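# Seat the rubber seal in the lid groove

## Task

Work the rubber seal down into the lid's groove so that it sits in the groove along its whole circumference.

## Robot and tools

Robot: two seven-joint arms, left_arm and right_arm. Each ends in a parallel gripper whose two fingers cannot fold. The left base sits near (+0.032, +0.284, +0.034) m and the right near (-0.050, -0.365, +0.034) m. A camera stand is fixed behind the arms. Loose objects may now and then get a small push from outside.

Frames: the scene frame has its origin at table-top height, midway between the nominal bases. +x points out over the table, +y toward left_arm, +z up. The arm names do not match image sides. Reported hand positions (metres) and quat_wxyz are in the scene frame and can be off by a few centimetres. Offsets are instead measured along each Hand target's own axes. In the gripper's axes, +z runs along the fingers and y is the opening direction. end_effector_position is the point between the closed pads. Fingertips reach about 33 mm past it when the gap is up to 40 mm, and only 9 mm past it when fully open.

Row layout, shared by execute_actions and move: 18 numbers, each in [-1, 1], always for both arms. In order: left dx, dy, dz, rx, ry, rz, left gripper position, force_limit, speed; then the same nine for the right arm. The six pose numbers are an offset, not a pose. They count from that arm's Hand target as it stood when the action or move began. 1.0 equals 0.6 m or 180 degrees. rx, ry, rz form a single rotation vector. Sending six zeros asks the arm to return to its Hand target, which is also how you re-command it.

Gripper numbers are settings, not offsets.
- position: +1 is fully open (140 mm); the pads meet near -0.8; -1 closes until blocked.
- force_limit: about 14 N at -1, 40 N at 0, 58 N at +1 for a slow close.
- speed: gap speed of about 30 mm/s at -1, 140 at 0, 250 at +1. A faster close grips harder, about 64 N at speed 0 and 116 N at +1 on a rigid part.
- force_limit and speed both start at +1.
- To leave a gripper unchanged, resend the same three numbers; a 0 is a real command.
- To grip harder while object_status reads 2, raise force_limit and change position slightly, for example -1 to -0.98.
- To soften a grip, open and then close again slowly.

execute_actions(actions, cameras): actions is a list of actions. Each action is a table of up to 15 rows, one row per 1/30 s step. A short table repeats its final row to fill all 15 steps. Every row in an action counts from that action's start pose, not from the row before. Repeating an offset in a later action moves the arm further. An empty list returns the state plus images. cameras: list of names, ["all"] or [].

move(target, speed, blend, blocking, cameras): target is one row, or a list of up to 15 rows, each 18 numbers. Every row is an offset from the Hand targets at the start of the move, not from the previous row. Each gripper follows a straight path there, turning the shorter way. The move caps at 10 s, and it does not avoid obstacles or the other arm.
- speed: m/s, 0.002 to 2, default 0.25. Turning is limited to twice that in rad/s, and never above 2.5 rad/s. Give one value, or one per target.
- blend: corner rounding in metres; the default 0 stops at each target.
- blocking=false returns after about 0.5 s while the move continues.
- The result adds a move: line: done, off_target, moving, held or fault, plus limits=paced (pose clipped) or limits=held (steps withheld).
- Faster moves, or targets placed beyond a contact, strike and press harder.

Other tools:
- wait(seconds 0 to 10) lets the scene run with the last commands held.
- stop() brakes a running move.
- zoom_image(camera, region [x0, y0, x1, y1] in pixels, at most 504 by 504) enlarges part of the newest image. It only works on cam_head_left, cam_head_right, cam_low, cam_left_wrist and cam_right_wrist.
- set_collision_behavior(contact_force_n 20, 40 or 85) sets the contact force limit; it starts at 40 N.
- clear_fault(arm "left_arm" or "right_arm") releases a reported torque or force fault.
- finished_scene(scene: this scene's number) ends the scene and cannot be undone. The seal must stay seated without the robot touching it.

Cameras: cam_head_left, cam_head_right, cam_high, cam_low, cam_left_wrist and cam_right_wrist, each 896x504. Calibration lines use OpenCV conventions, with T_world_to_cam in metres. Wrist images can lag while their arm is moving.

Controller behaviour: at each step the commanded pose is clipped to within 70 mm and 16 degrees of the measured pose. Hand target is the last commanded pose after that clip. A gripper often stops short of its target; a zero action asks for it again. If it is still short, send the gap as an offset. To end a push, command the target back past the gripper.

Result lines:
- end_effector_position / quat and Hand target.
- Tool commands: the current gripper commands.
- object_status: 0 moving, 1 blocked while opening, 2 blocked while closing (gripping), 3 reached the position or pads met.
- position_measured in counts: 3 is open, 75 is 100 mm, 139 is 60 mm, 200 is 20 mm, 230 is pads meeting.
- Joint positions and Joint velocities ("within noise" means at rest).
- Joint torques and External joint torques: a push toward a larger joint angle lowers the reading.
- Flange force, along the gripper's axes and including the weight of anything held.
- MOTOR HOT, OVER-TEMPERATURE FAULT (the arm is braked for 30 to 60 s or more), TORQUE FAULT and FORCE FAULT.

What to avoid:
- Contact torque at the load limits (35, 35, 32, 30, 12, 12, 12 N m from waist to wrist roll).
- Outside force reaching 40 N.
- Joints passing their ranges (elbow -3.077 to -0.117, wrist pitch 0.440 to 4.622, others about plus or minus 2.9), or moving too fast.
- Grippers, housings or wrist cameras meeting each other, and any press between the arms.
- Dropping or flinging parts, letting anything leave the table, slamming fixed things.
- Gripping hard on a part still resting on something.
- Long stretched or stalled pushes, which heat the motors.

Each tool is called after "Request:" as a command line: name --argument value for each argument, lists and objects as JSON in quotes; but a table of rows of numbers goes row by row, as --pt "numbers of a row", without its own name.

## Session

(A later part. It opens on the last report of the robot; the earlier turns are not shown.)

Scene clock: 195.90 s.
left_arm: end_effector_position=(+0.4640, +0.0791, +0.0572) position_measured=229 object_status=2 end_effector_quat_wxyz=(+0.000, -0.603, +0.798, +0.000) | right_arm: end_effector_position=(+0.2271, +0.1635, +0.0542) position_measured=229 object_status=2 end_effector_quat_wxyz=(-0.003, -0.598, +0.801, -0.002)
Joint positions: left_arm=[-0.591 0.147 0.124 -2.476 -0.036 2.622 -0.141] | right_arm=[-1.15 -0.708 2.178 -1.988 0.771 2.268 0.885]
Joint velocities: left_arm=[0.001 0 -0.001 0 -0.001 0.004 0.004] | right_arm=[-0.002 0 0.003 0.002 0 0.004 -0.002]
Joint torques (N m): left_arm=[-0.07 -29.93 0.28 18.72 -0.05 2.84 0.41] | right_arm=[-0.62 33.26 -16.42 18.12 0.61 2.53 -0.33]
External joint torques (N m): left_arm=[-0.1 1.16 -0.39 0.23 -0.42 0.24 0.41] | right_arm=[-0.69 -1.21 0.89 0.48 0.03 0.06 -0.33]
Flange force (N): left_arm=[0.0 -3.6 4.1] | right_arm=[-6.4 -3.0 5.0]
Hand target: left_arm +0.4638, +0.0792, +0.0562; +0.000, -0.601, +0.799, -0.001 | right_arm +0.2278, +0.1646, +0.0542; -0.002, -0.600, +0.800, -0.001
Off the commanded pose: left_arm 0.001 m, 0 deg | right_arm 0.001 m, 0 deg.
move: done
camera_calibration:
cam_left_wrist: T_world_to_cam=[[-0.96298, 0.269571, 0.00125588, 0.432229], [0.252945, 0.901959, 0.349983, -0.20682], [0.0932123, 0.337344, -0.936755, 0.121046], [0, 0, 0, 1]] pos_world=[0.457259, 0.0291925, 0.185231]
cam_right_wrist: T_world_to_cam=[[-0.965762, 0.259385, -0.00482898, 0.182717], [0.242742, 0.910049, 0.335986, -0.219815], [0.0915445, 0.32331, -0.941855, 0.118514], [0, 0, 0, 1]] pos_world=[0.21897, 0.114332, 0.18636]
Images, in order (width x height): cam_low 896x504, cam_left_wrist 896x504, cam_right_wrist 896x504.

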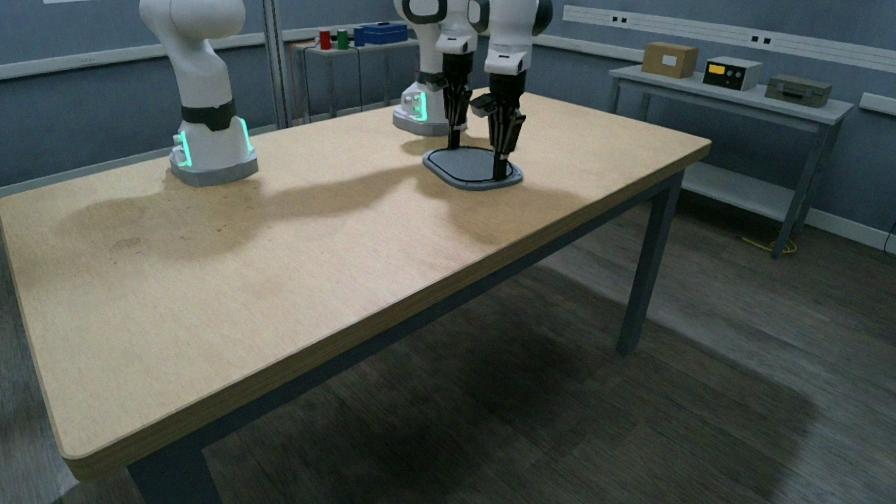

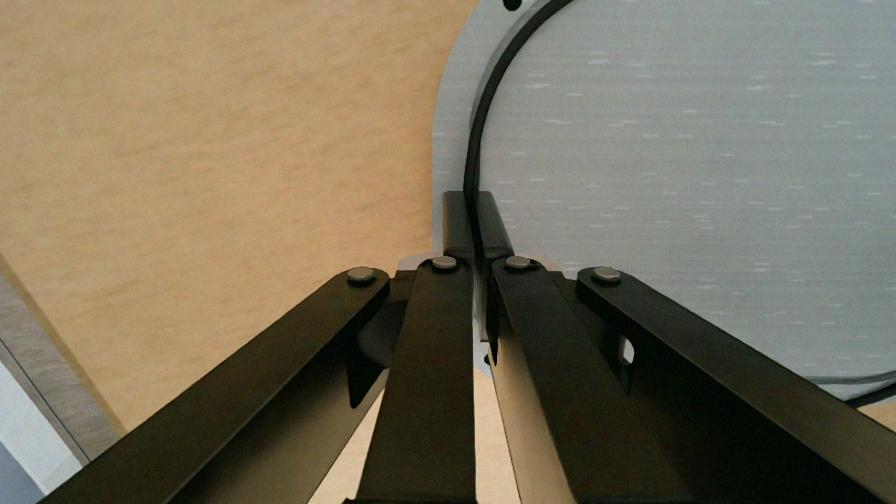

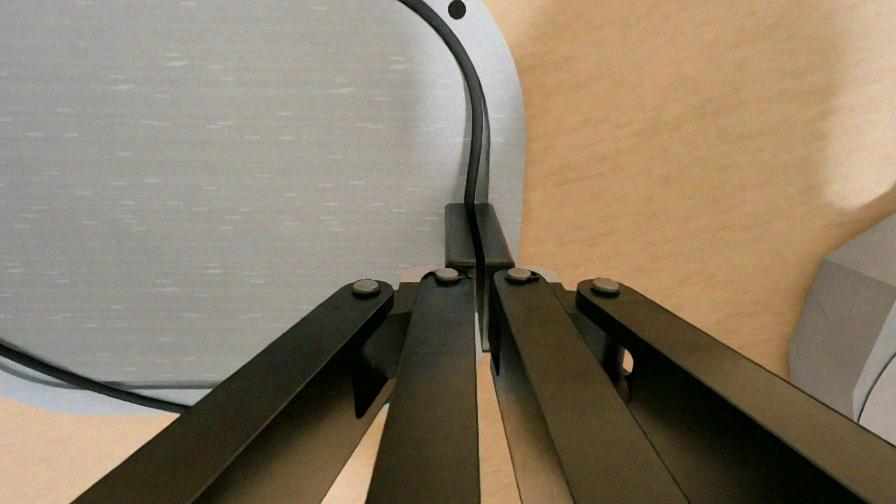

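Request:
move --target '[0,0.0017,0,0,0,0,-1,0.3,-1,0,0.0105,0,0,0,0,-1,0.3,-1]' --speed 0.04 --cameras '["cam_left_wrist","cam_right_wrist"]'

Request:
zoom_image --camera "cam_left_wrist" --region '[400, 60, 600, 220]'

Request:
zoom_image --camera "cam_right_wrist" --region '[360, 60, 560, 220]'

Scene clock: 206.17 s.
left_arm: end_effector_position=(+0.4629, +0.0796, +0.0563) position_measured=229 object_status=2 end_effector_quat_wxyz=(+0.000, -0.603, +0.798, +0.001) | right_arm: end_effector_position=(+0.2216, +0.1657, +0.0534) position_measured=229 object_status=2 end_effector_quat_wxyz=(-0.003, -0.603, +0.798, -0.002)
Joint positions: left_arm=[-0.591 0.147 0.124 -2.479 -0.036 2.623 -0.141] | right_arm=[-1.139 -0.708 2.178 -1.99 0.771 2.27 0.884]
Joint torques (N m): left_arm=[-0.28 -31.04 0.33 18.51 0.08 2.77 0.27] | right_arm=[0.53 33.27 -17.27 17.28 0.71 2.56 0.14]
External joint torques (N m): left_arm=[-0.32 0.13 -0.36 -0.05 -0.29 0.15 0.27] | right_arm=[0.69 -1.08 0.14 -0.22 0.13 0.09 0.14]
Flange force (N): left_arm=[0.0 -0.2 1.1] | right_arm=[-0.1 1.3 1.3]
Hand target: left_arm +0.4628, +0.0795, +0.0562; +0.000, -0.601, +0.799, -0.001 | right_arm +0.2218, +0.1663, +0.0542; -0.002, -0.600, +0.800, -0.001
Off the commanded pose: left_arm 0.000 m, 0 deg | right_arm 0.001 m, 0 deg.
move: done
camera_calibration:
cam_left_wrist: T_world_to_cam=[[-0.962817, 0.270144, 0.00242408, 0.430821], [0.253859, 0.901634, 0.35016, -0.207145], [0.0924081, 0.337756, -0.936687, 0.120471], [0, 0, 0, 1]] pos_world=[0.456255, 0.0296952, 0.184333]
cam_right_wrist: T_world_to_cam=[[-0.968661, 0.248314, -0.00593635, 0.179216], [0.231975, 0.91295, 0.335721, -0.218278], [0.088784, 0.323823, -0.941943, 0.118173], [0, 0, 0, 1]] pos_world=[0.213743, 0.116508, 0.185657]
Images, in order (width x height): cam_left_wrist 896x504, cam_right_wrist 896x504.

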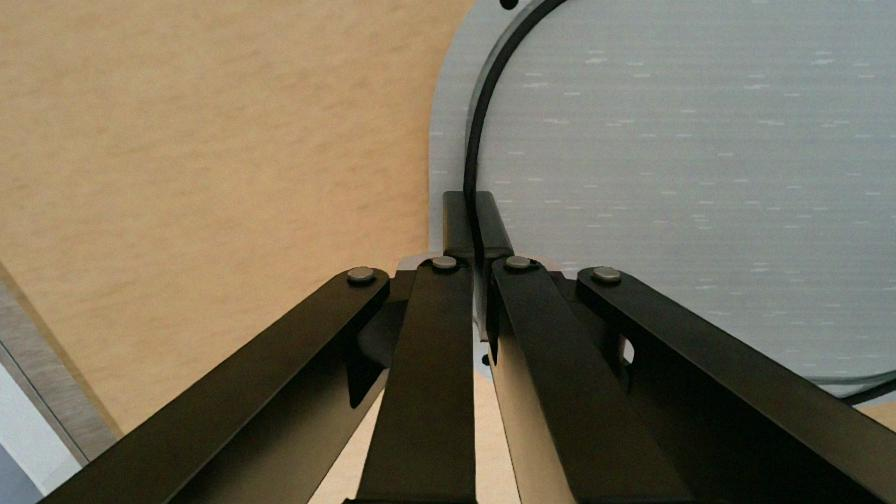

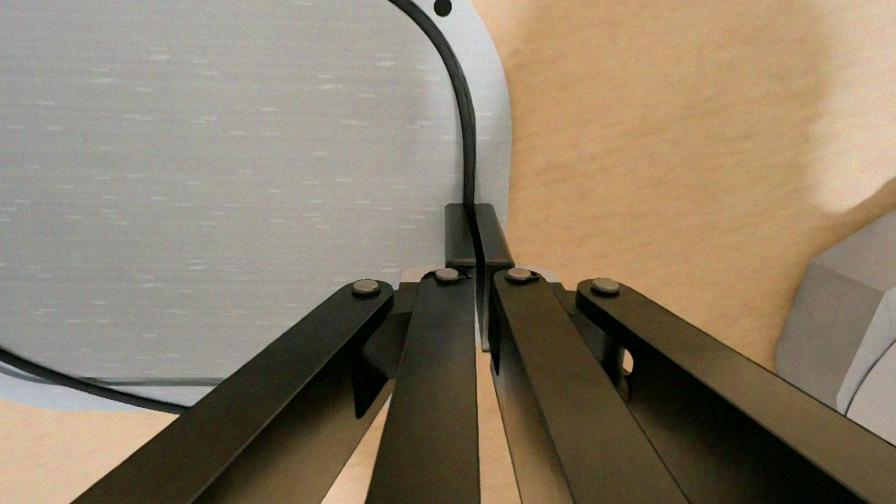

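Scaled by 2.520 from the camera's 896x504 image, which has a finer 1280x720 frame.

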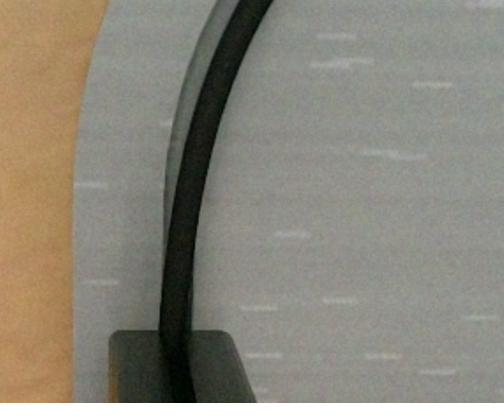

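Scaled by 2.520 from the camera's 896x504 image, which has a finer 1280x720 frame.

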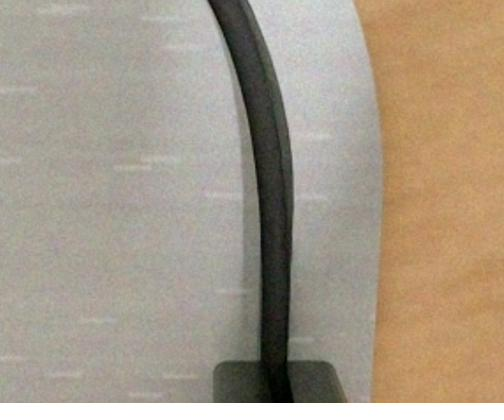

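Request:
move --target '[0,0,0.007,0,0,0,-1,0.3,-1,0,-0.001,0.006,0,0,0,-1,0.3,-1]' --speed 0.02

Request:
move --target '[0,0,0.003,0,0,0,-1,0.3,-1,0,0,0.003,0,0,0,-1,0.3,-1]' --speed 0.02 --cameras '["cam_left_wrist","cam_right_wrist","cam_low"]'

Request:
zoom_image --camera "cam_low" --region '[410, 110, 540, 210]'

Scene clock: 211.60 s.
left_arm: end_effector_position=(+0.4632, +0.0793, +0.0531) position_measured=229 object_status=2 end_effector_quat_wxyz=(+0.000, -0.603, +0.798, +0.000) | right_arm: end_effector_position=(+0.2218, +0.1660, +0.0515) position_measured=229 object_status=2 end_effector_quat_wxyz=(-0.003, -0.602, +0.799, -0.001)
Joint positions: left_arm=[-0.59 0.155 0.123 -2.479 -0.038 2.634 -0.14] | right_arm=[-1.144 -0.709 2.184 -1.991 0.775 2.275 0.884]
Joint velocities: left_arm=[0 0.001 0.001 0.001 0 0.004 0.001] | right_arm=[-0.002 0 0.003 0 0 0.004 0]
Joint torques (N m): left_arm=[0.22 -30.09 0.24 18.39 -0.03 2.78 0.32] | right_arm=[-0.08 33.06 -16.78 17.56 0.98 2.52 0]
External joint torques (N m): left_arm=[0.19 1.29 -0.48 -0.05 -0.4 0.16 0.32] | right_arm=[-0.03 -1.46 0.54 0.05 0.4 0.05 0]
Flange force (N): left_arm=[-0.2 -3.0 4.3] | right_arm=[-3.9 -0.9 4.2]
Hand target: left_arm +0.4628, +0.0794, +0.0520; +0.000, -0.601, +0.799, -0.001 | right_arm +0.2223, +0.1661, +0.0506; -0.002, -0.600, +0.800, -0.001
Off the commanded pose: left_arm 0.001 m, 0 deg | right_arm 0.001 m, 0 deg.
move: done

Scene clock: 212.30 s.
left_arm: end_effector_position=(+0.4632, +0.0792, +0.0523) position_measured=229 object_status=2 end_effector_quat_wxyz=(+0.000, -0.603, +0.798, +0.000) | right_arm: end_effector_position=(+0.2217, +0.1661, +0.0498) position_measured=229 object_status=2 end_effector_quat_wxyz=(-0.003, -0.602, +0.799, -0.001)
Joint positions: left_arm=[-0.59 0.157 0.122 -2.479 -0.04 2.636 -0.139] | right_arm=[-1.148 -0.71 2.19 -1.991 0.775 2.279 0.884]
Joint velocities: left_arm=[within noise] | right_arm=[-0.003 0 0.005 -0.001 0 0.003 0]
Joint torques (N m): left_arm=[-0.02 -28.4 0.17 18.28 -0.02 3.23 0.33] | right_arm=[-0.65 33.21 -16.18 17.53 0.91 2.59 0.01]
External joint torques (N m): left_arm=[-0.1 2.86 -0.61 -0.1 -0.39 0.6 0.33] | right_arm=[-0.63 -1.39 1.03 0.06 0.33 0.13 0]
Flange force (N): left_arm=[0.7 -5.7 9.5] | right_arm=[-5.3 -2.1 5.7]
Hand target: left_arm +0.4628, +0.0794, +0.0502; +0.000, -0.601, +0.799, -0.001 | right_arm +0.2223, +0.1661, +0.0488; -0.002, -0.600, +0.800, -0.001
Off the commanded pose: left_arm 0.002 m, 0 deg | right_arm 0.001 m, 0 deg.
move: done
camera_calibration:
cam_left_wrist: T_world_to_cam=[[-0.96291, 0.269821, 0.000769446, 0.431462], [0.253064, 0.902111, 0.349505, -0.205053], [0.0936097, 0.336737, -0.936934, 0.116332], [0, 0, 0, 1]] pos_world=[0.456461, 0.0293898, 0.18033]
cam_right_wrist: T_world_to_cam=[[-0.967999, 0.2509, -0.00514219, 0.178656], [0.234489, 0.911601, 0.337636, -0.217948], [0.0894007, 0.325626, -0.941263, 0.114057], [0, 0, 0, 1]] pos_world=[0.213849, 0.116717, 0.181863]
Images, in order (width x height): cam_low 896x504, cam_left_wrist 896x504, cam_right_wrist 896x504.

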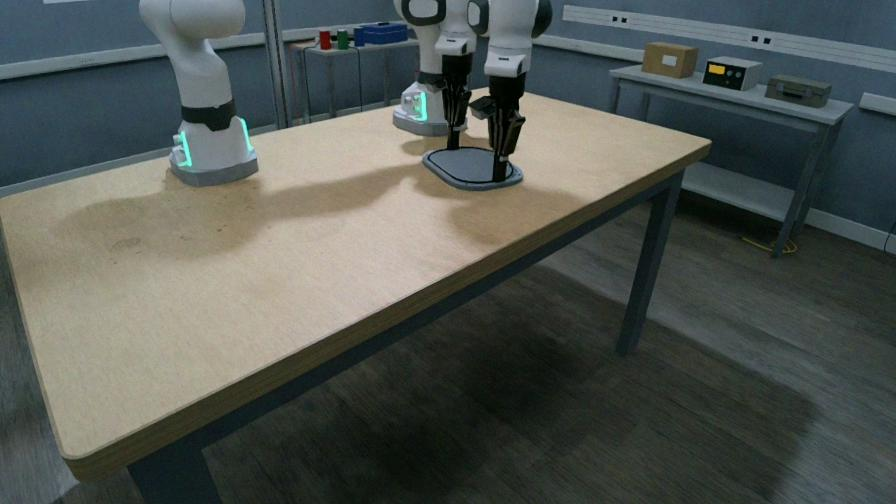

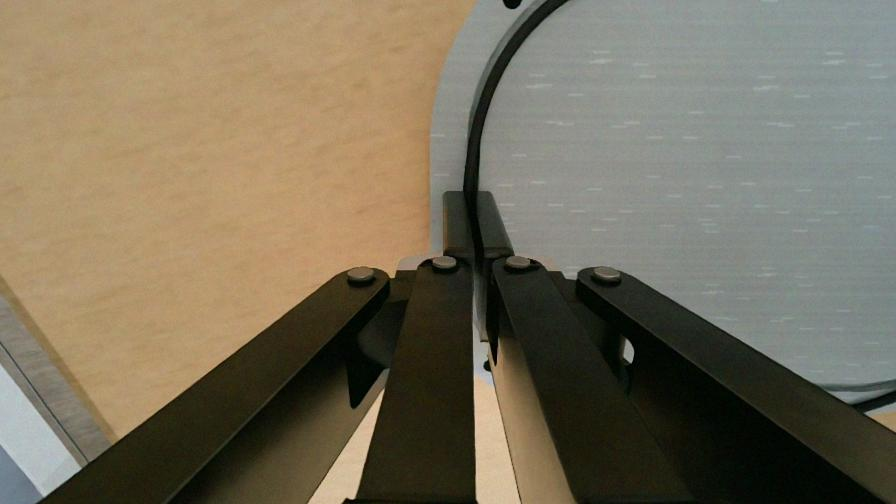

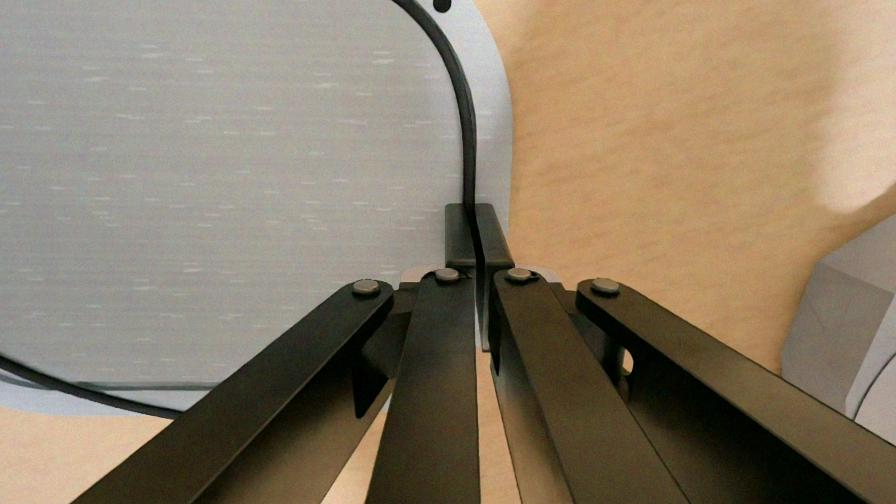

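Scaled by 3.877 from the camera's 896x504 image, which has a finer 1280x720 frame.

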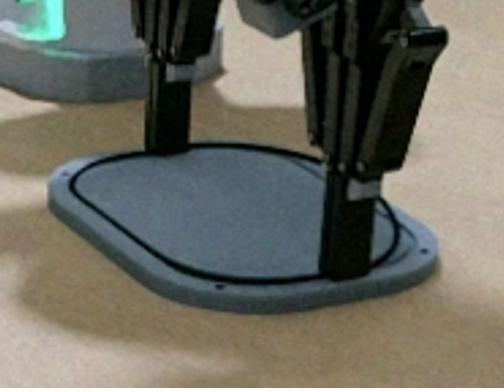

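Request:
move --target '[0,0,0.0,0,0,0,-0.75,0,-1,0,0,0.002,0,0,0,-1,0.3,-1]' --speed 0.02 --cameras '["cam_left_wrist"]'

Request:
zoom_image --camera "cam_left_wrist" --region '[400, 60, 600, 260]'

Scene clock: 217.90 s.
left_arm: end_effector_position=(+0.4629, +0.0793, +0.0522) position_measured=223 object_status=3 end_effector_quat_wxyz=(+0.000, -0.603, +0.798, +0.000) | right_arm: end_effector_position=(+0.2218, +0.1662, +0.0490) position_measured=229 object_status=2 end_effector_quat_wxyz=(-0.003, -0.602, +0.799, -0.001)
Joint positions: left_arm=[-0.59 0.157 0.122 -2.48 -0.04 2.635 -0.138] | right_arm=[-1.151 -0.71 2.193 -1.991 0.775 2.281 0.884]
Joint torques (N m): left_arm=[-0.14 -27.99 0.28 18.71 -0.03 3.85 0.35] | right_arm=[-1.1 32.18 -15.75 17.38 0.99 2.77 -0.04]
External joint torques (N m): left_arm=[0 3.34 -0.28 0.31 -0.41 1.23 0.35] | right_arm=[-1.13 -2.41 1.36 -0.04 0.42 0.32 -0.04]
Flange force (N): left_arm=[0.5 -7.5 12.3] | right_arm=[-8.0 -3.6 9.1]
Hand target: left_arm +0.4628, +0.0794, +0.0502; +0.000, -0.601, +0.799, -0.001 | right_arm +0.2223, +0.1661, +0.0476; -0.002, -0.600, +0.800, -0.001
Off the commanded pose: left_arm 0.002 m, 0 deg | right_arm 0.002 m, 0 deg.
move: done
camera_calibration:
cam_left_wrist: T_world_to_cam=[[-0.96283, 0.270104, 0.00142569, 0.430981], [0.253553, 0.901988, 0.349469, -0.205246], [0.0931071, 0.336841, -0.936947, 0.116461], [0, 0, 0, 1]] pos_world=[0.456159, 0.0294906, 0.180231]
Images, in order (width x height): cam_left_wrist 896x504.

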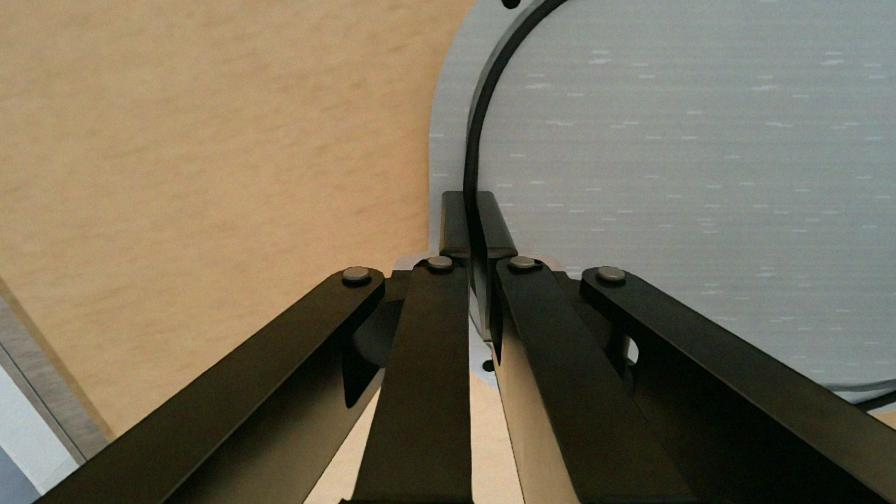

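Scaled by 2.520 from the camera's 896x504 image, which has a finer 1280x720 frame.

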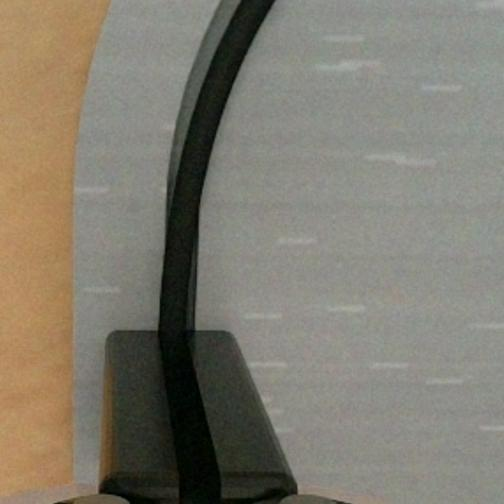

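Request:
move --pt "0 0 0 0 0 0 -0.66 0 -1 0 0 0 0 0 0 -1 0.3 -1" --pt "0 0 -0.04 0 0 0 -0.66 0 -1 0 0 0 0 0 0 -1 0.3 -1" --pt "0 0 -0.04 0 0 0 -0.85 0 -1 0 0 0 0 0 0 -1 0.3 -1" --speed 0.05 --cameras '["cam_left_wrist","cam_low"]'

Request:
zoom_image --camera "cam_left_wrist" --region '[400, 60, 600, 260]'

Request:
zoom_image --camera "cam_low" --region '[410, 110, 540, 210]'

Scene clock: 224.53 s.
left_arm: end_effector_position=(+0.4629, +0.0788, +0.0739) position_measured=232 object_status=0 end_effector_quat_wxyz=(-0.001, -0.600, +0.800, -0.002) | right_arm: end_effector_position=(+0.2239, +0.1659, +0.0490) position_measured=229 object_status=2 end_effector_quat_wxyz=(-0.001, -0.601, +0.799, -0.001)
Joint positions: left_arm=[-0.59 0.102 0.125 -2.479 -0.03 2.583 -0.138] | right_arm=[-1.154 -0.711 2.193 -1.991 0.775 2.284 0.884]
Joint torques (N m): left_arm=[-0.57 -30.34 0.8 19.83 0.77 2.46 -0.19] | right_arm=[0.15 33.5 -15.38 17.46 0.88 2.41 0.01]
External joint torques (N m): left_arm=[-0.55 -0.13 0.36 0.7 0.36 -0.14 -0.19] | right_arm=[0.14 -1.31 1.86 -0.11 0.31 -0.08 0.01]
Flange force (N): left_arm=[1.1 -1.7 -1.2] | right_arm=[-4.3 -0.5 5.8]
Hand target: left_arm +0.4628, +0.0795, +0.0742; +0.000, -0.601, +0.799, -0.001 | right_arm +0.2223, +0.1661, +0.0476; -0.002, -0.600, +0.800, -0.001
Off the commanded pose: left_arm 0.001 m, 0 deg | right_arm 0.002 m, 0 deg.
move: done
camera_calibration:
cam_left_wrist: T_world_to_cam=[[-0.961063, 0.276329, -0.000477933, 0.429977], [0.259055, 0.901585, 0.34646, -0.214675], [0.0961677, 0.332846, -0.938065, 0.135964], [0, 0, 0, 1]] pos_world=[0.455773, 0.0294772, 0.202125]
Images, in order (width x height): cam_low 896x504, cam_left_wrist 896x504.

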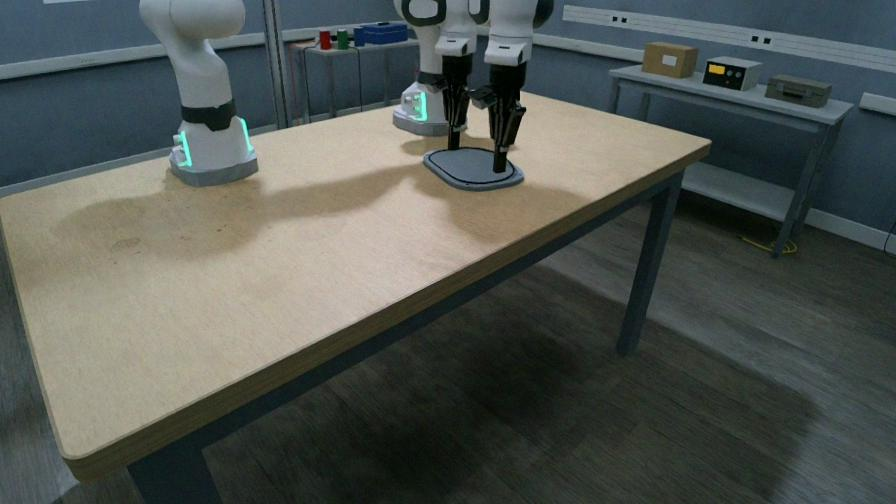

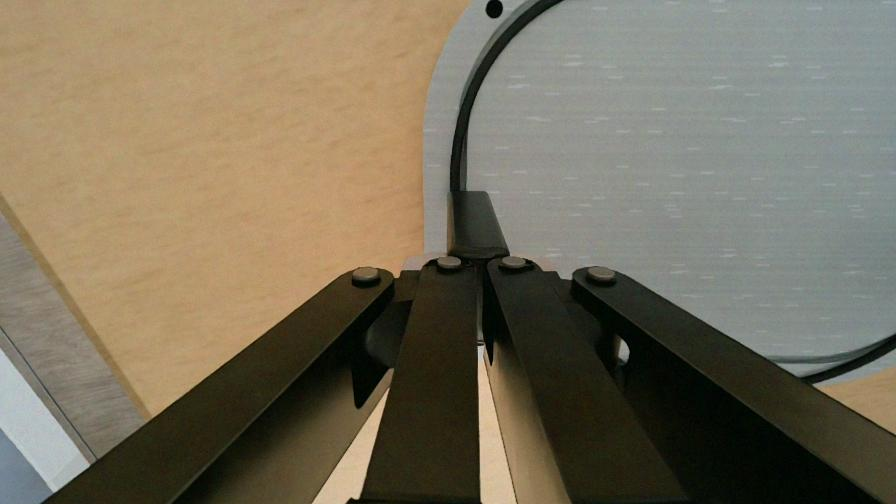

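Scaled by 2.520 from the camera's 896x504 image, which has a finer 1280x720 frame.

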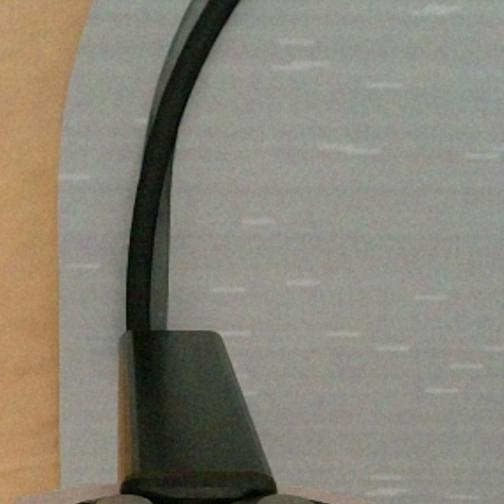

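Scaled by 3.877 from the camera's 896x504 image, which has a finer 1280x720 frame.

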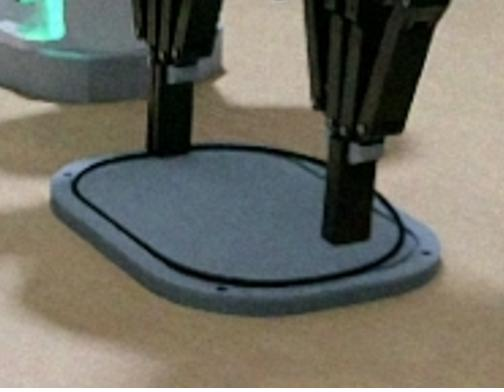

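Request:
move --pt "0 0 -0.0 0 0 0 -0.85 0 -1 0 0 -0.0025 0 0 0 -0.75 0 -1" --pt "0 0 0 0 0 0 -0.85 0 -1 0 0 -0.0025 0 0 0 -0.62 0 -1" --pt "0 0 -0.25 0 0 0 -0.85 0 -1 0 0 -0.25 0 0 0 -0.62 0 -1" --speed 0.06 --cameras '["cam_left_wrist","cam_right_wrist"]'

Request:
zoom_image --camera "cam_left_wrist" --region '[420, 0, 700, 200]'

Request:
zoom_image --camera "cam_right_wrist" --region '[240, 0, 520, 200]'

Scene clock: 245.23 s.
left_arm: end_effector_position=(+0.4630, +0.0788, +0.2239) position_measured=232 object_status=3 end_effector_quat_wxyz=(-0.001, -0.599, +0.801, -0.002) | right_arm: end_effector_position=(+0.2227, +0.1670, +0.1972) position_measured=208 object_status=3 end_effector_quat_wxyz=(-0.002, -0.602, +0.799, +0.000)
Joint positions: left_arm=[-0.59 -0.179 0.125 -2.354 0.022 2.179 -0.174] | right_arm=[-0.933 -0.546 1.881 -1.922 0.585 2.026 0.99]
Joint velocities: left_arm=[-0.001 0 -0.002 0 0 -0.005 0] | right_arm=[-0.001 -0.001 -0.001 0 0.001 -0.004 0.005]
Joint torques (N m): left_arm=[-0.35 -24.88 -1.08 25.07 0.97 2.47 -0.24] | right_arm=[0.57 24.97 -16.35 21.57 0.72 2.13 0.21]
External joint torques (N m): left_arm=[-0.32 0.11 -0.24 1.28 0.34 -0.15 -0.24] | right_arm=[0.54 -0.72 -0.42 0.74 0.04 -0.33 0.21]
Flange force (N): left_arm=[1.6 -4.0 -2.2] | right_arm=[-1.9 1.0 -2.0]
Hand target: left_arm +0.4628, +0.0797, +0.2242; +0.000, -0.601, +0.799, -0.001 | right_arm +0.2226, +0.1667, +0.1976; -0.002, -0.600, +0.800, -0.001
Off the commanded pose: left_arm 0.001 m, 0 deg | right_arm 0.001 m, 0 deg.
move: done
camera_calibration:
cam_left_wrist: T_world_to_cam=[[-0.960292, 0.278995, -0.00080054, 0.429614], [0.261575, 0.901324, 0.345245, -0.267417], [0.0970432, 0.331326, -0.938512, 0.276453], [0, 0, 0, 1]] pos_world=[0.455676, 0.0295724, 0.352123]
cam_right_wrist: T_world_to_cam=[[-0.968075, 0.250632, -0.00369891, 0.179851], [0.234404, 0.910424, 0.340856, -0.269159], [0.0887968, 0.329107, -0.940108, 0.251741], [0, 0, 0, 1]] pos_world=[0.214847, 0.117123, 0.329073]
Images, in order (width x height): cam_left_wrist 896x504, cam_right_wrist 896x504.

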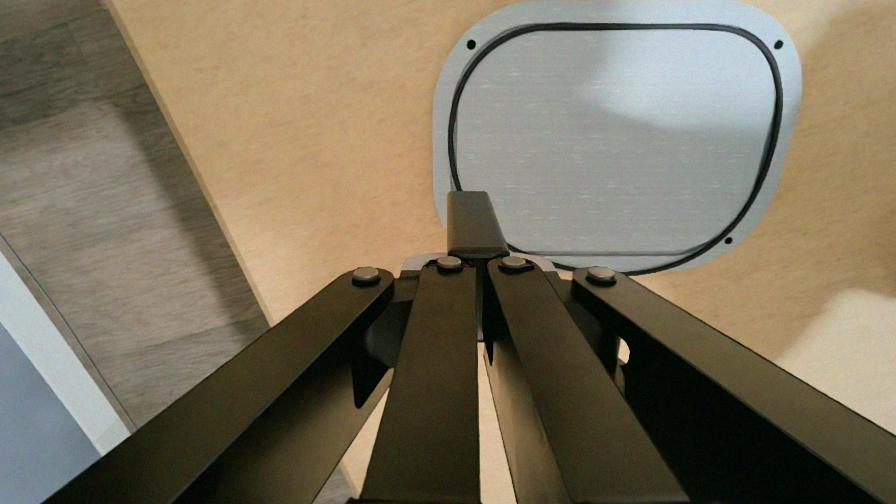

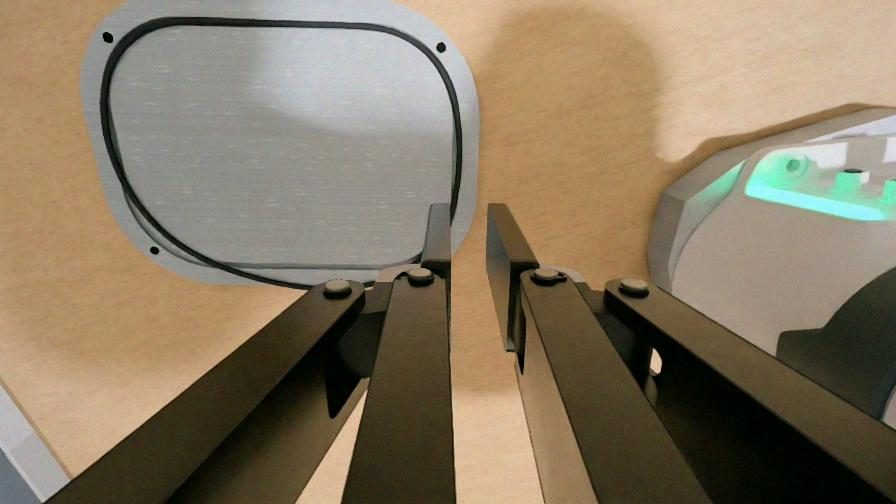

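Scaled by 1.800 from the camera's 896x504 image, which has a finer 1280x720 frame.

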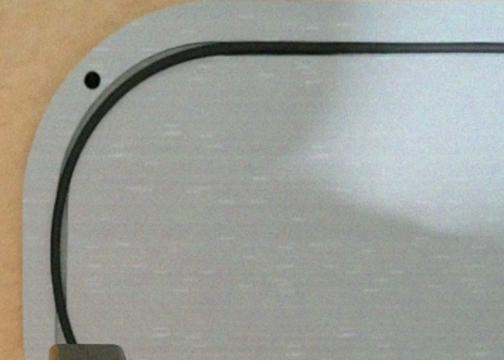

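Scaled by 1.800 from the camera's 896x504 image, which has a finer 1280x720 frame.

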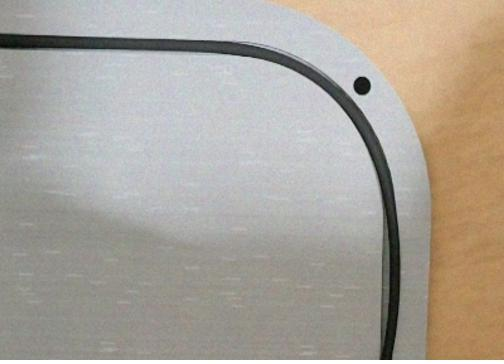

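Request:
move --target '[0,0,0,0,0,0,-0.85,0,-1,0.728,-0.004,-0.167,0,0,0,-0.8,0,-1]'

Request:
move --target '[0.146,0.18,0.207,0,0,-0.5,-0.85,0,-1,0,0,0,0,0,0,-0.8,0,-1]' --cameras '["cam_left_wrist","cam_high"]'

Request:
zoom_image --camera "cam_left_wrist" --region '[250, 0, 700, 252]'

Scene clock: 269.10 s.
left_arm: end_effector_position=(+0.4628, +0.0789, +0.2238) position_measured=232 object_status=3 end_effector_quat_wxyz=(-0.001, -0.599, +0.801, -0.002) | right_arm: end_effector_position=(+0.1036, -0.2515, +0.2998) position_measured=229 object_status=3 end_effector_quat_wxyz=(-0.001, -0.598, +0.802, +0.000)
Joint positions: left_arm=[-0.59 -0.179 0.125 -2.354 0.022 2.179 -0.174] | right_arm=[0.224 -1.337 0.259 -2.844 0.252 1.515 0.588]
Joint velocities: left_arm=[within noise] | right_arm=[0.003 0 -0.001 -0.001 -0.002 -0.001 -0.004]
Joint torques (N m): left_arm=[-0.38 -24.88 -1.12 25.11 0.94 2.46 -0.3] | right_arm=[0.14 7.89 -6.16 22.46 0.33 2.22 -0.29]
External joint torques (N m): left_arm=[-0.46 0.12 -0.39 1.35 0.32 -0.15 -0.3] | right_arm=[0.14 -0.6 -0.26 -0.34 -0.41 -0.29 -0.29]
Flange force (N): left_arm=[2.0 -4.2 -2.3] | right_arm=[4.3 1.8 0.6]
Hand target: left_arm +0.4628, +0.0797, +0.2242; +0.000, -0.601, +0.799, -0.001 | right_arm +0.1032, -0.2530, +0.2997; -0.002, -0.600, +0.800, -0.001
Off the commanded pose: left_arm 0.001 m, 0 deg | right_arm 0.002 m, 0 deg.
move: done

Scene clock: 273.87 s.
left_arm: end_effector_position=(+0.3336, +0.0256, +0.0997) position_measured=232 object_status=3 end_effector_quat_wxyz=(+0.001, +0.990, -0.143, -0.001) | right_arm: end_effector_position=(+0.1034, -0.2517, +0.2998) position_measured=229 object_status=3 end_effector_quat_wxyz=(-0.001, -0.598, +0.801, +0.000)
Joint positions: left_arm=[-0.29 -0.187 -0.46 -2.723 -0.154 2.549 -1.88] | right_arm=[0.226 -1.337 0.258 -2.845 0.251 1.515 0.588]
Joint velocities: left_arm=[0.001 0 0 -0.001 -0.001 0 -0.006] | right_arm=[within noise]
Joint torques (N m): left_arm=[-0.01 -18.35 1.36 20.57 0.81 2.69 -0.32] | right_arm=[0.59 8.12 -5.9 22.46 0.31 2.24 -0.27]
External joint torques (N m): left_arm=[-0.01 0.81 -0.44 1.15 0.3 0.04 -0.32] | right_arm=[0.61 -0.34 -0.02 -0.37 -0.43 -0.27 -0.27]
Flange force (N): left_arm=[6.3 4.0 2.9] | right_arm=[2.9 1.9 0.9]
Hand target: left_arm +0.3348, +0.0252, +0.1001; +0.001, +0.990, -0.140, +0.000 | right_arm +0.1032, -0.2530, +0.2997; -0.002, -0.600, +0.800, -0.001
Off the commanded pose: left_arm 0.001 m, 0 deg | right_arm 0.001 m, 0 deg.
move: done
camera_calibration:
cam_left_wrist: T_world_to_cam=[[-0.280019, -0.959985, 0.00412502, 0.124352], [-0.898318, 0.263542, 0.351525, 0.259854], [-0.338546, 0.0947283, -0.936169, 0.341278], [0, 0, 0, 1]] pos_world=[0.383791, 0.0185648, 0.227636]
Images, in order (width x height): cam_high 896x504, cam_left_wrist 896x504.

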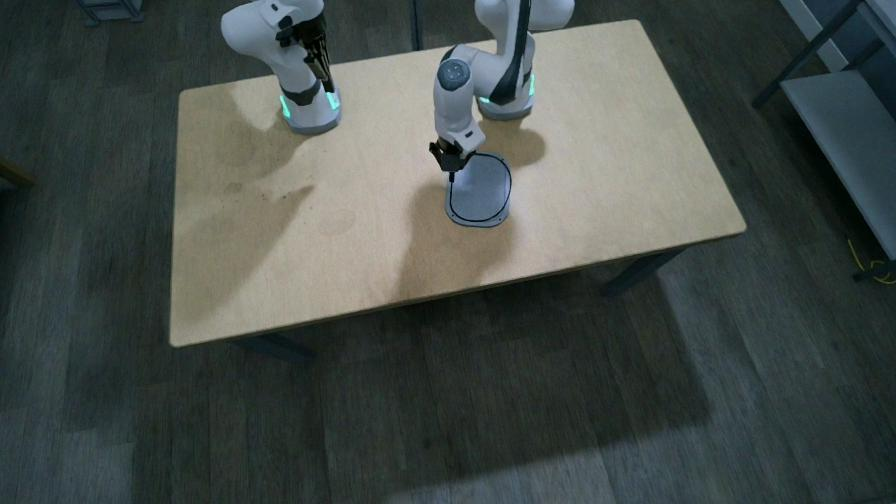

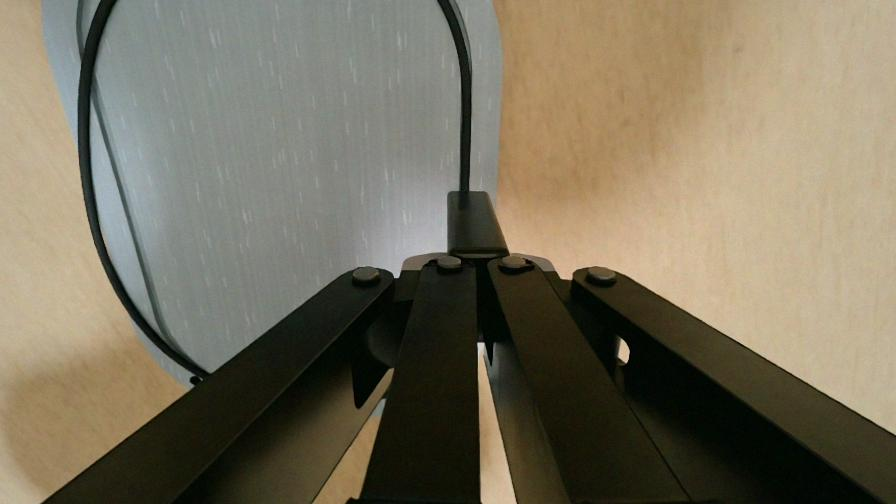

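Scaled by 1.120 from the camera's 896x504 image, which has a finer 1280x720 frame.

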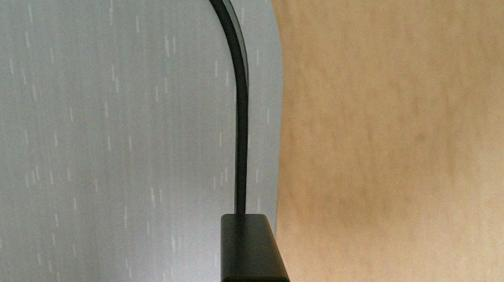

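Request:
move --target '[0,0,0.088,0,0,0,-0.85,0,-1,0,0,0,0,0,0,-0.8,0,-1]' --speed 0.04 --cameras '["cam_left_wrist"]'

Request:
zoom_image --camera "cam_left_wrist" --region '[380, 0, 580, 252]'

Scene clock: 279.33 s.
left_arm: end_effector_position=(+0.3356, +0.0244, +0.0511) position_measured=232 object_status=3 end_effector_quat_wxyz=(+0.000, +0.990, -0.144, +0.002) | right_arm: end_effector_position=(+0.1034, -0.2517, +0.2998) position_measured=229 object_status=3 end_effector_quat_wxyz=(-0.001, -0.598, +0.801, +0.000)
Joint positions: left_arm=[-0.251 -0.022 -0.481 -2.734 -0.02 2.718 -1.976] | right_arm=[0.226 -1.337 0.258 -2.845 0.251 1.515 0.588]
Joint velocities: left_arm=[-0.001 0 0 -0.001 0 0 -0.004] | right_arm=[within noise]
Joint torques (N m): left_arm=[0.38 -14.32 0.62 15.79 0.83 3.97 -0.4] | right_arm=[0.57 8.11 -5.91 22.48 0.31 2.23 -0.28]
External joint torques (N m): left_arm=[0.4 7.61 0.41 -1.25 0.45 1.32 -0.4] | right_arm=[0.56 -0.39 -0.04 -0.34 -0.43 -0.27 -0.28]
Flange force (N): left_arm=[16.3 7.1 35.0] | right_arm=[3.1 1.9 0.8]
Hand target: left_arm +0.3348, +0.0252, +0.0473; +0.001, +0.990, -0.140, +0.000 | right_arm +0.1032, -0.2530, +0.2997; -0.002, -0.600, +0.800, -0.001
Off the commanded pose: left_arm 0.004 m, 1 deg | right_arm 0.001 m, 0 deg.
move: off_target (left_arm)
camera_calibration:
cam_left_wrist: T_world_to_cam=[[-0.282066, -0.959395, 0.000885634, 0.124891], [-0.899773, 0.264857, 0.346784, 0.279601], [-0.332937, 0.0970192, -0.937945, 0.294685], [0, 0, 0, 1]] pos_world=[0.384916, 0.0171758, 0.179327]
Images, in order (width x height): cam_left_wrist 896x504.

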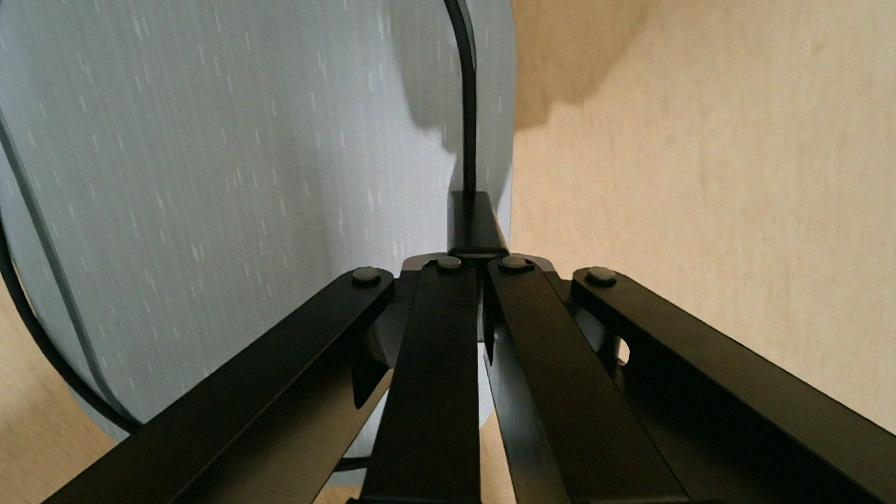

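Scaled by 2.000 from the camera's 896x504 image, which has a finer 1280x720 frame.

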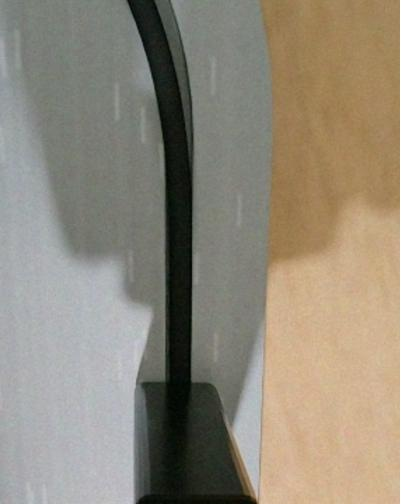

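Request:
move --pt "0 0 -0.02 0 0 0 -0.85 0 -1 0 0 0 0 0 0 -0.8 0 -1" --pt "-0.033 0 -0.02 0 0 0 -0.85 0 -1 0 0 0 0 0 0 -0.8 0 -1" --pt "-0.033 0 -0.002 0 0 0 -0.85 0 -1 0 0 0 0 0 0 -0.8 0 -1" --pt "-0.033 0 -0.02 0 0 0 -0.85 0 -1 0 0 0 0 0 0 -0.8 0 -1" --pt "-0.066 0 -0.02 0 0 0 -0.85 0 -1 0 0 0 0 0 0 -0.8 0 -1" --pt "-0.066 0 -0.002 0 0 0 -0.85 0 -1 0 0 0 0 0 0 -0.8 0 -1" --pt "-0.066 0 -0.02 0 0 0 -0.85 0 -1 0 0 0 0 0 0 -0.8 0 -1" --speed 0.06 --blend '[0.003,0.003,0,0.003,0.003,0,0]' --cameras '["cam_left_wrist"]'

Request:
zoom_image --camera "cam_left_wrist" --region '[380, 0, 580, 252]'

Scene clock: 297.13 s.
left_arm: end_effector_position=(+0.2977, +0.0357, +0.0593) position_measured=232 object_status=3 end_effector_quat_wxyz=(+0.001, +0.991, -0.137, +0.002) | right_arm: end_effector_position=(+0.1034, -0.2517, +0.2998) position_measured=229 object_status=3 end_effector_quat_wxyz=(-0.001, -0.598, +0.801, +0.000)
Joint positions: left_arm=[-0.329 -0.152 -0.481 -2.844 -0.166 2.708 -1.932] | right_arm=[0.226 -1.337 0.258 -2.845 0.251 1.515 0.588]
Joint velocities: left_arm=[0 -0.001 0.001 0.002 -0.002 -0.004 0.004] | right_arm=[within noise]
Joint torques (N m): left_arm=[-1.05 -17.96 1.81 17.45 0.02 2.51 0.38] | right_arm=[0.59 8.13 -5.9 22.47 0.31 2.24 -0.26]
External joint torques (N m): left_arm=[-1.07 -0.01 0.42 0.49 -0.36 -0.15 0.38] | right_arm=[0.63 -0.49 -0.04 -0.21 -0.42 -0.25 -0.26]
Flange force (N): left_arm=[-2.0 -0.9 -4.0] | right_arm=[3.1 2.2 0.6]
Hand target: left_arm +0.2967, +0.0361, +0.0593; +0.001, +0.990, -0.140, +0.000 | right_arm +0.1032, -0.2530, +0.2997; -0.002, -0.600, +0.800, -0.001
Off the commanded pose: left_arm 0.001 m, 0 deg | right_arm 0.001 m, 0 deg.
move: done
camera_calibration:
cam_left_wrist: T_world_to_cam=[[-0.268105, -0.963386, 0.0027142, 0.120951], [-0.903627, 0.252449, 0.346017, 0.241441], [-0.334033, 0.0903163, -0.938224, 0.289268], [0, 0, 0, 1]] pos_world=[0.347226, 0.0294451, 0.187527]
Images, in order (width x height): cam_left_wrist 896x504.

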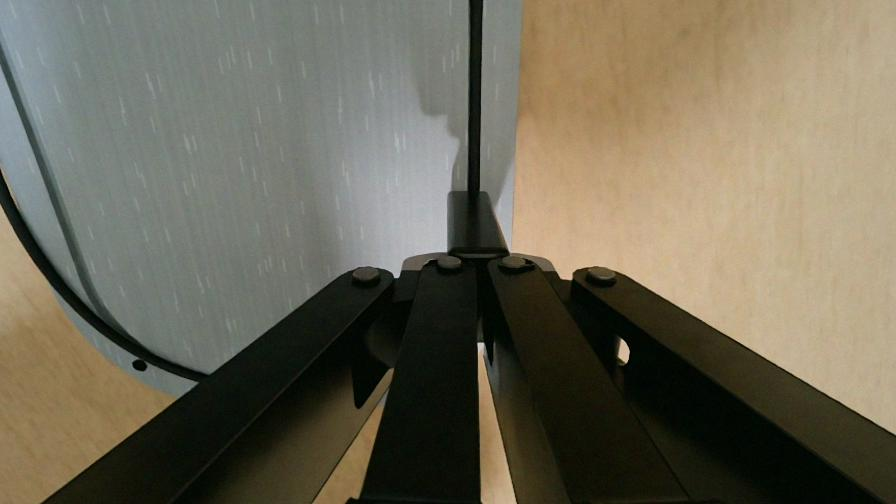

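Scaled by 2.000 from the camera's 896x504 image, which has a finer 1280x720 frame.

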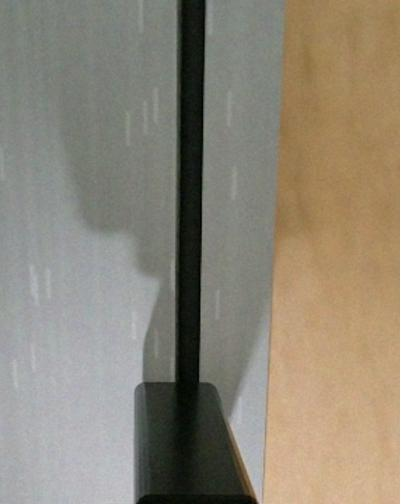

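Request:
move --pt "0.1033 0.0025 0 0 0 0 -0.85 0 -1 0 0 0 0 0 0 -0.8 0 -1" --pt "0.1033 0.0025 0.018 0 0 0 -0.85 0 -1 0 0 0 0 0 0 -0.8 0 -1" --pt "0.1033 0.0025 0 0 0 0 -0.85 0 -1 0 0 0 0 0 0 -0.8 0 -1" --pt "0.1367 0.0025 0 0 0 0 -0.85 0 -1 0 0 0 0 0 0 -0.8 0 -1" --pt "0.1367 0.0025 0.018 0 0 0 -0.85 0 -1 0 0 0 0 0 0 -0.8 0 -1" --pt "0.1367 0.0025 -0.015 0 0 0 -0.85 0 -1 0 0 0 0 0 0 -0.8 0 -1" --speed 0.06 --blend '[0.003,0,0.003,0.003,0,0]' --cameras '["cam_left_wrist"]'

Request:
zoom_image --camera "cam_left_wrist" --region '[280, 0, 580, 252]'

Scene clock: 320.63 s.
left_arm: end_effector_position=(+0.3758, +0.0119, +0.0681) position_measured=232 object_status=3 end_effector_quat_wxyz=(+0.001, +0.991, -0.137, +0.001) | right_arm: end_effector_position=(+0.1034, -0.2517, +0.2998) position_measured=229 object_status=3 end_effector_quat_wxyz=(-0.001, -0.598, +0.801, +0.000)
Joint positions: left_arm=[-0.242 0.026 -0.443 -2.609 0.023 2.635 -1.983] | right_arm=[0.226 -1.337 0.258 -2.845 0.251 1.515 0.588]
Joint velocities: left_arm=[0.002 -0.001 0 0 0 -0.001 0.006] | right_arm=[within noise]
Joint torques (N m): left_arm=[-0.57 -25.12 -0.48 19.04 0.07 2.57 0.3] | right_arm=[0.58 8.15 -5.9 22.51 0.3 2.24 -0.24]
External joint torques (N m): left_arm=[-0.49 -0.11 -0.13 0.66 -0.38 -0.07 0.3] | right_arm=[0.56 -0.38 -0.05 -0.29 -0.45 -0.26 -0.24]
Flange force (N): left_arm=[0.5 0.2 -2.4] | right_arm=[2.9 1.9 0.7]
Hand target: left_arm +0.3751, +0.0120, +0.0683; +0.001, +0.990, -0.140, +0.000 | right_arm +0.1032, -0.2530, +0.2997; -0.002, -0.600, +0.800, -0.001
Off the commanded pose: left_arm 0.001 m, 0 deg | right_arm 0.001 m, 0 deg.
move: done
camera_calibration:
cam_left_wrist: T_world_to_cam=[[-0.267782, -0.963476, 0.00258313, 0.11873], [-0.90346, 0.252031, 0.346757, 0.31482], [-0.334743, 0.0905217, -0.937951, 0.325924], [0, 0, 0, 1]] pos_world=[0.425322, 0.00554614, 0.196228]
Images, in order (width x height): cam_left_wrist 896x504.

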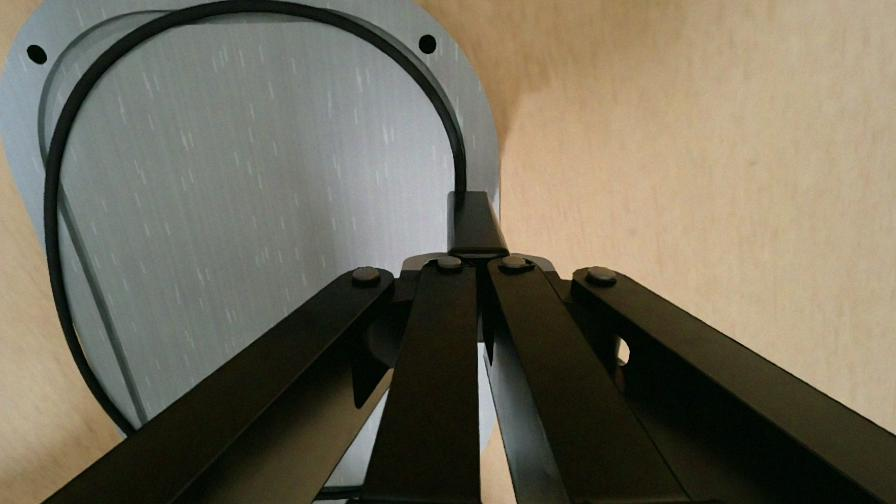

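Scaled by 1.680 from the camera's 896x504 image, which has a finer 1280x720 frame.

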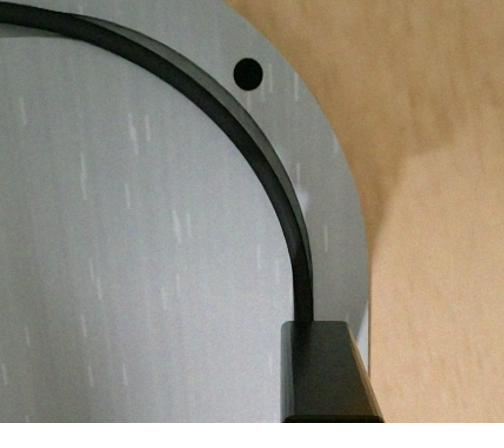

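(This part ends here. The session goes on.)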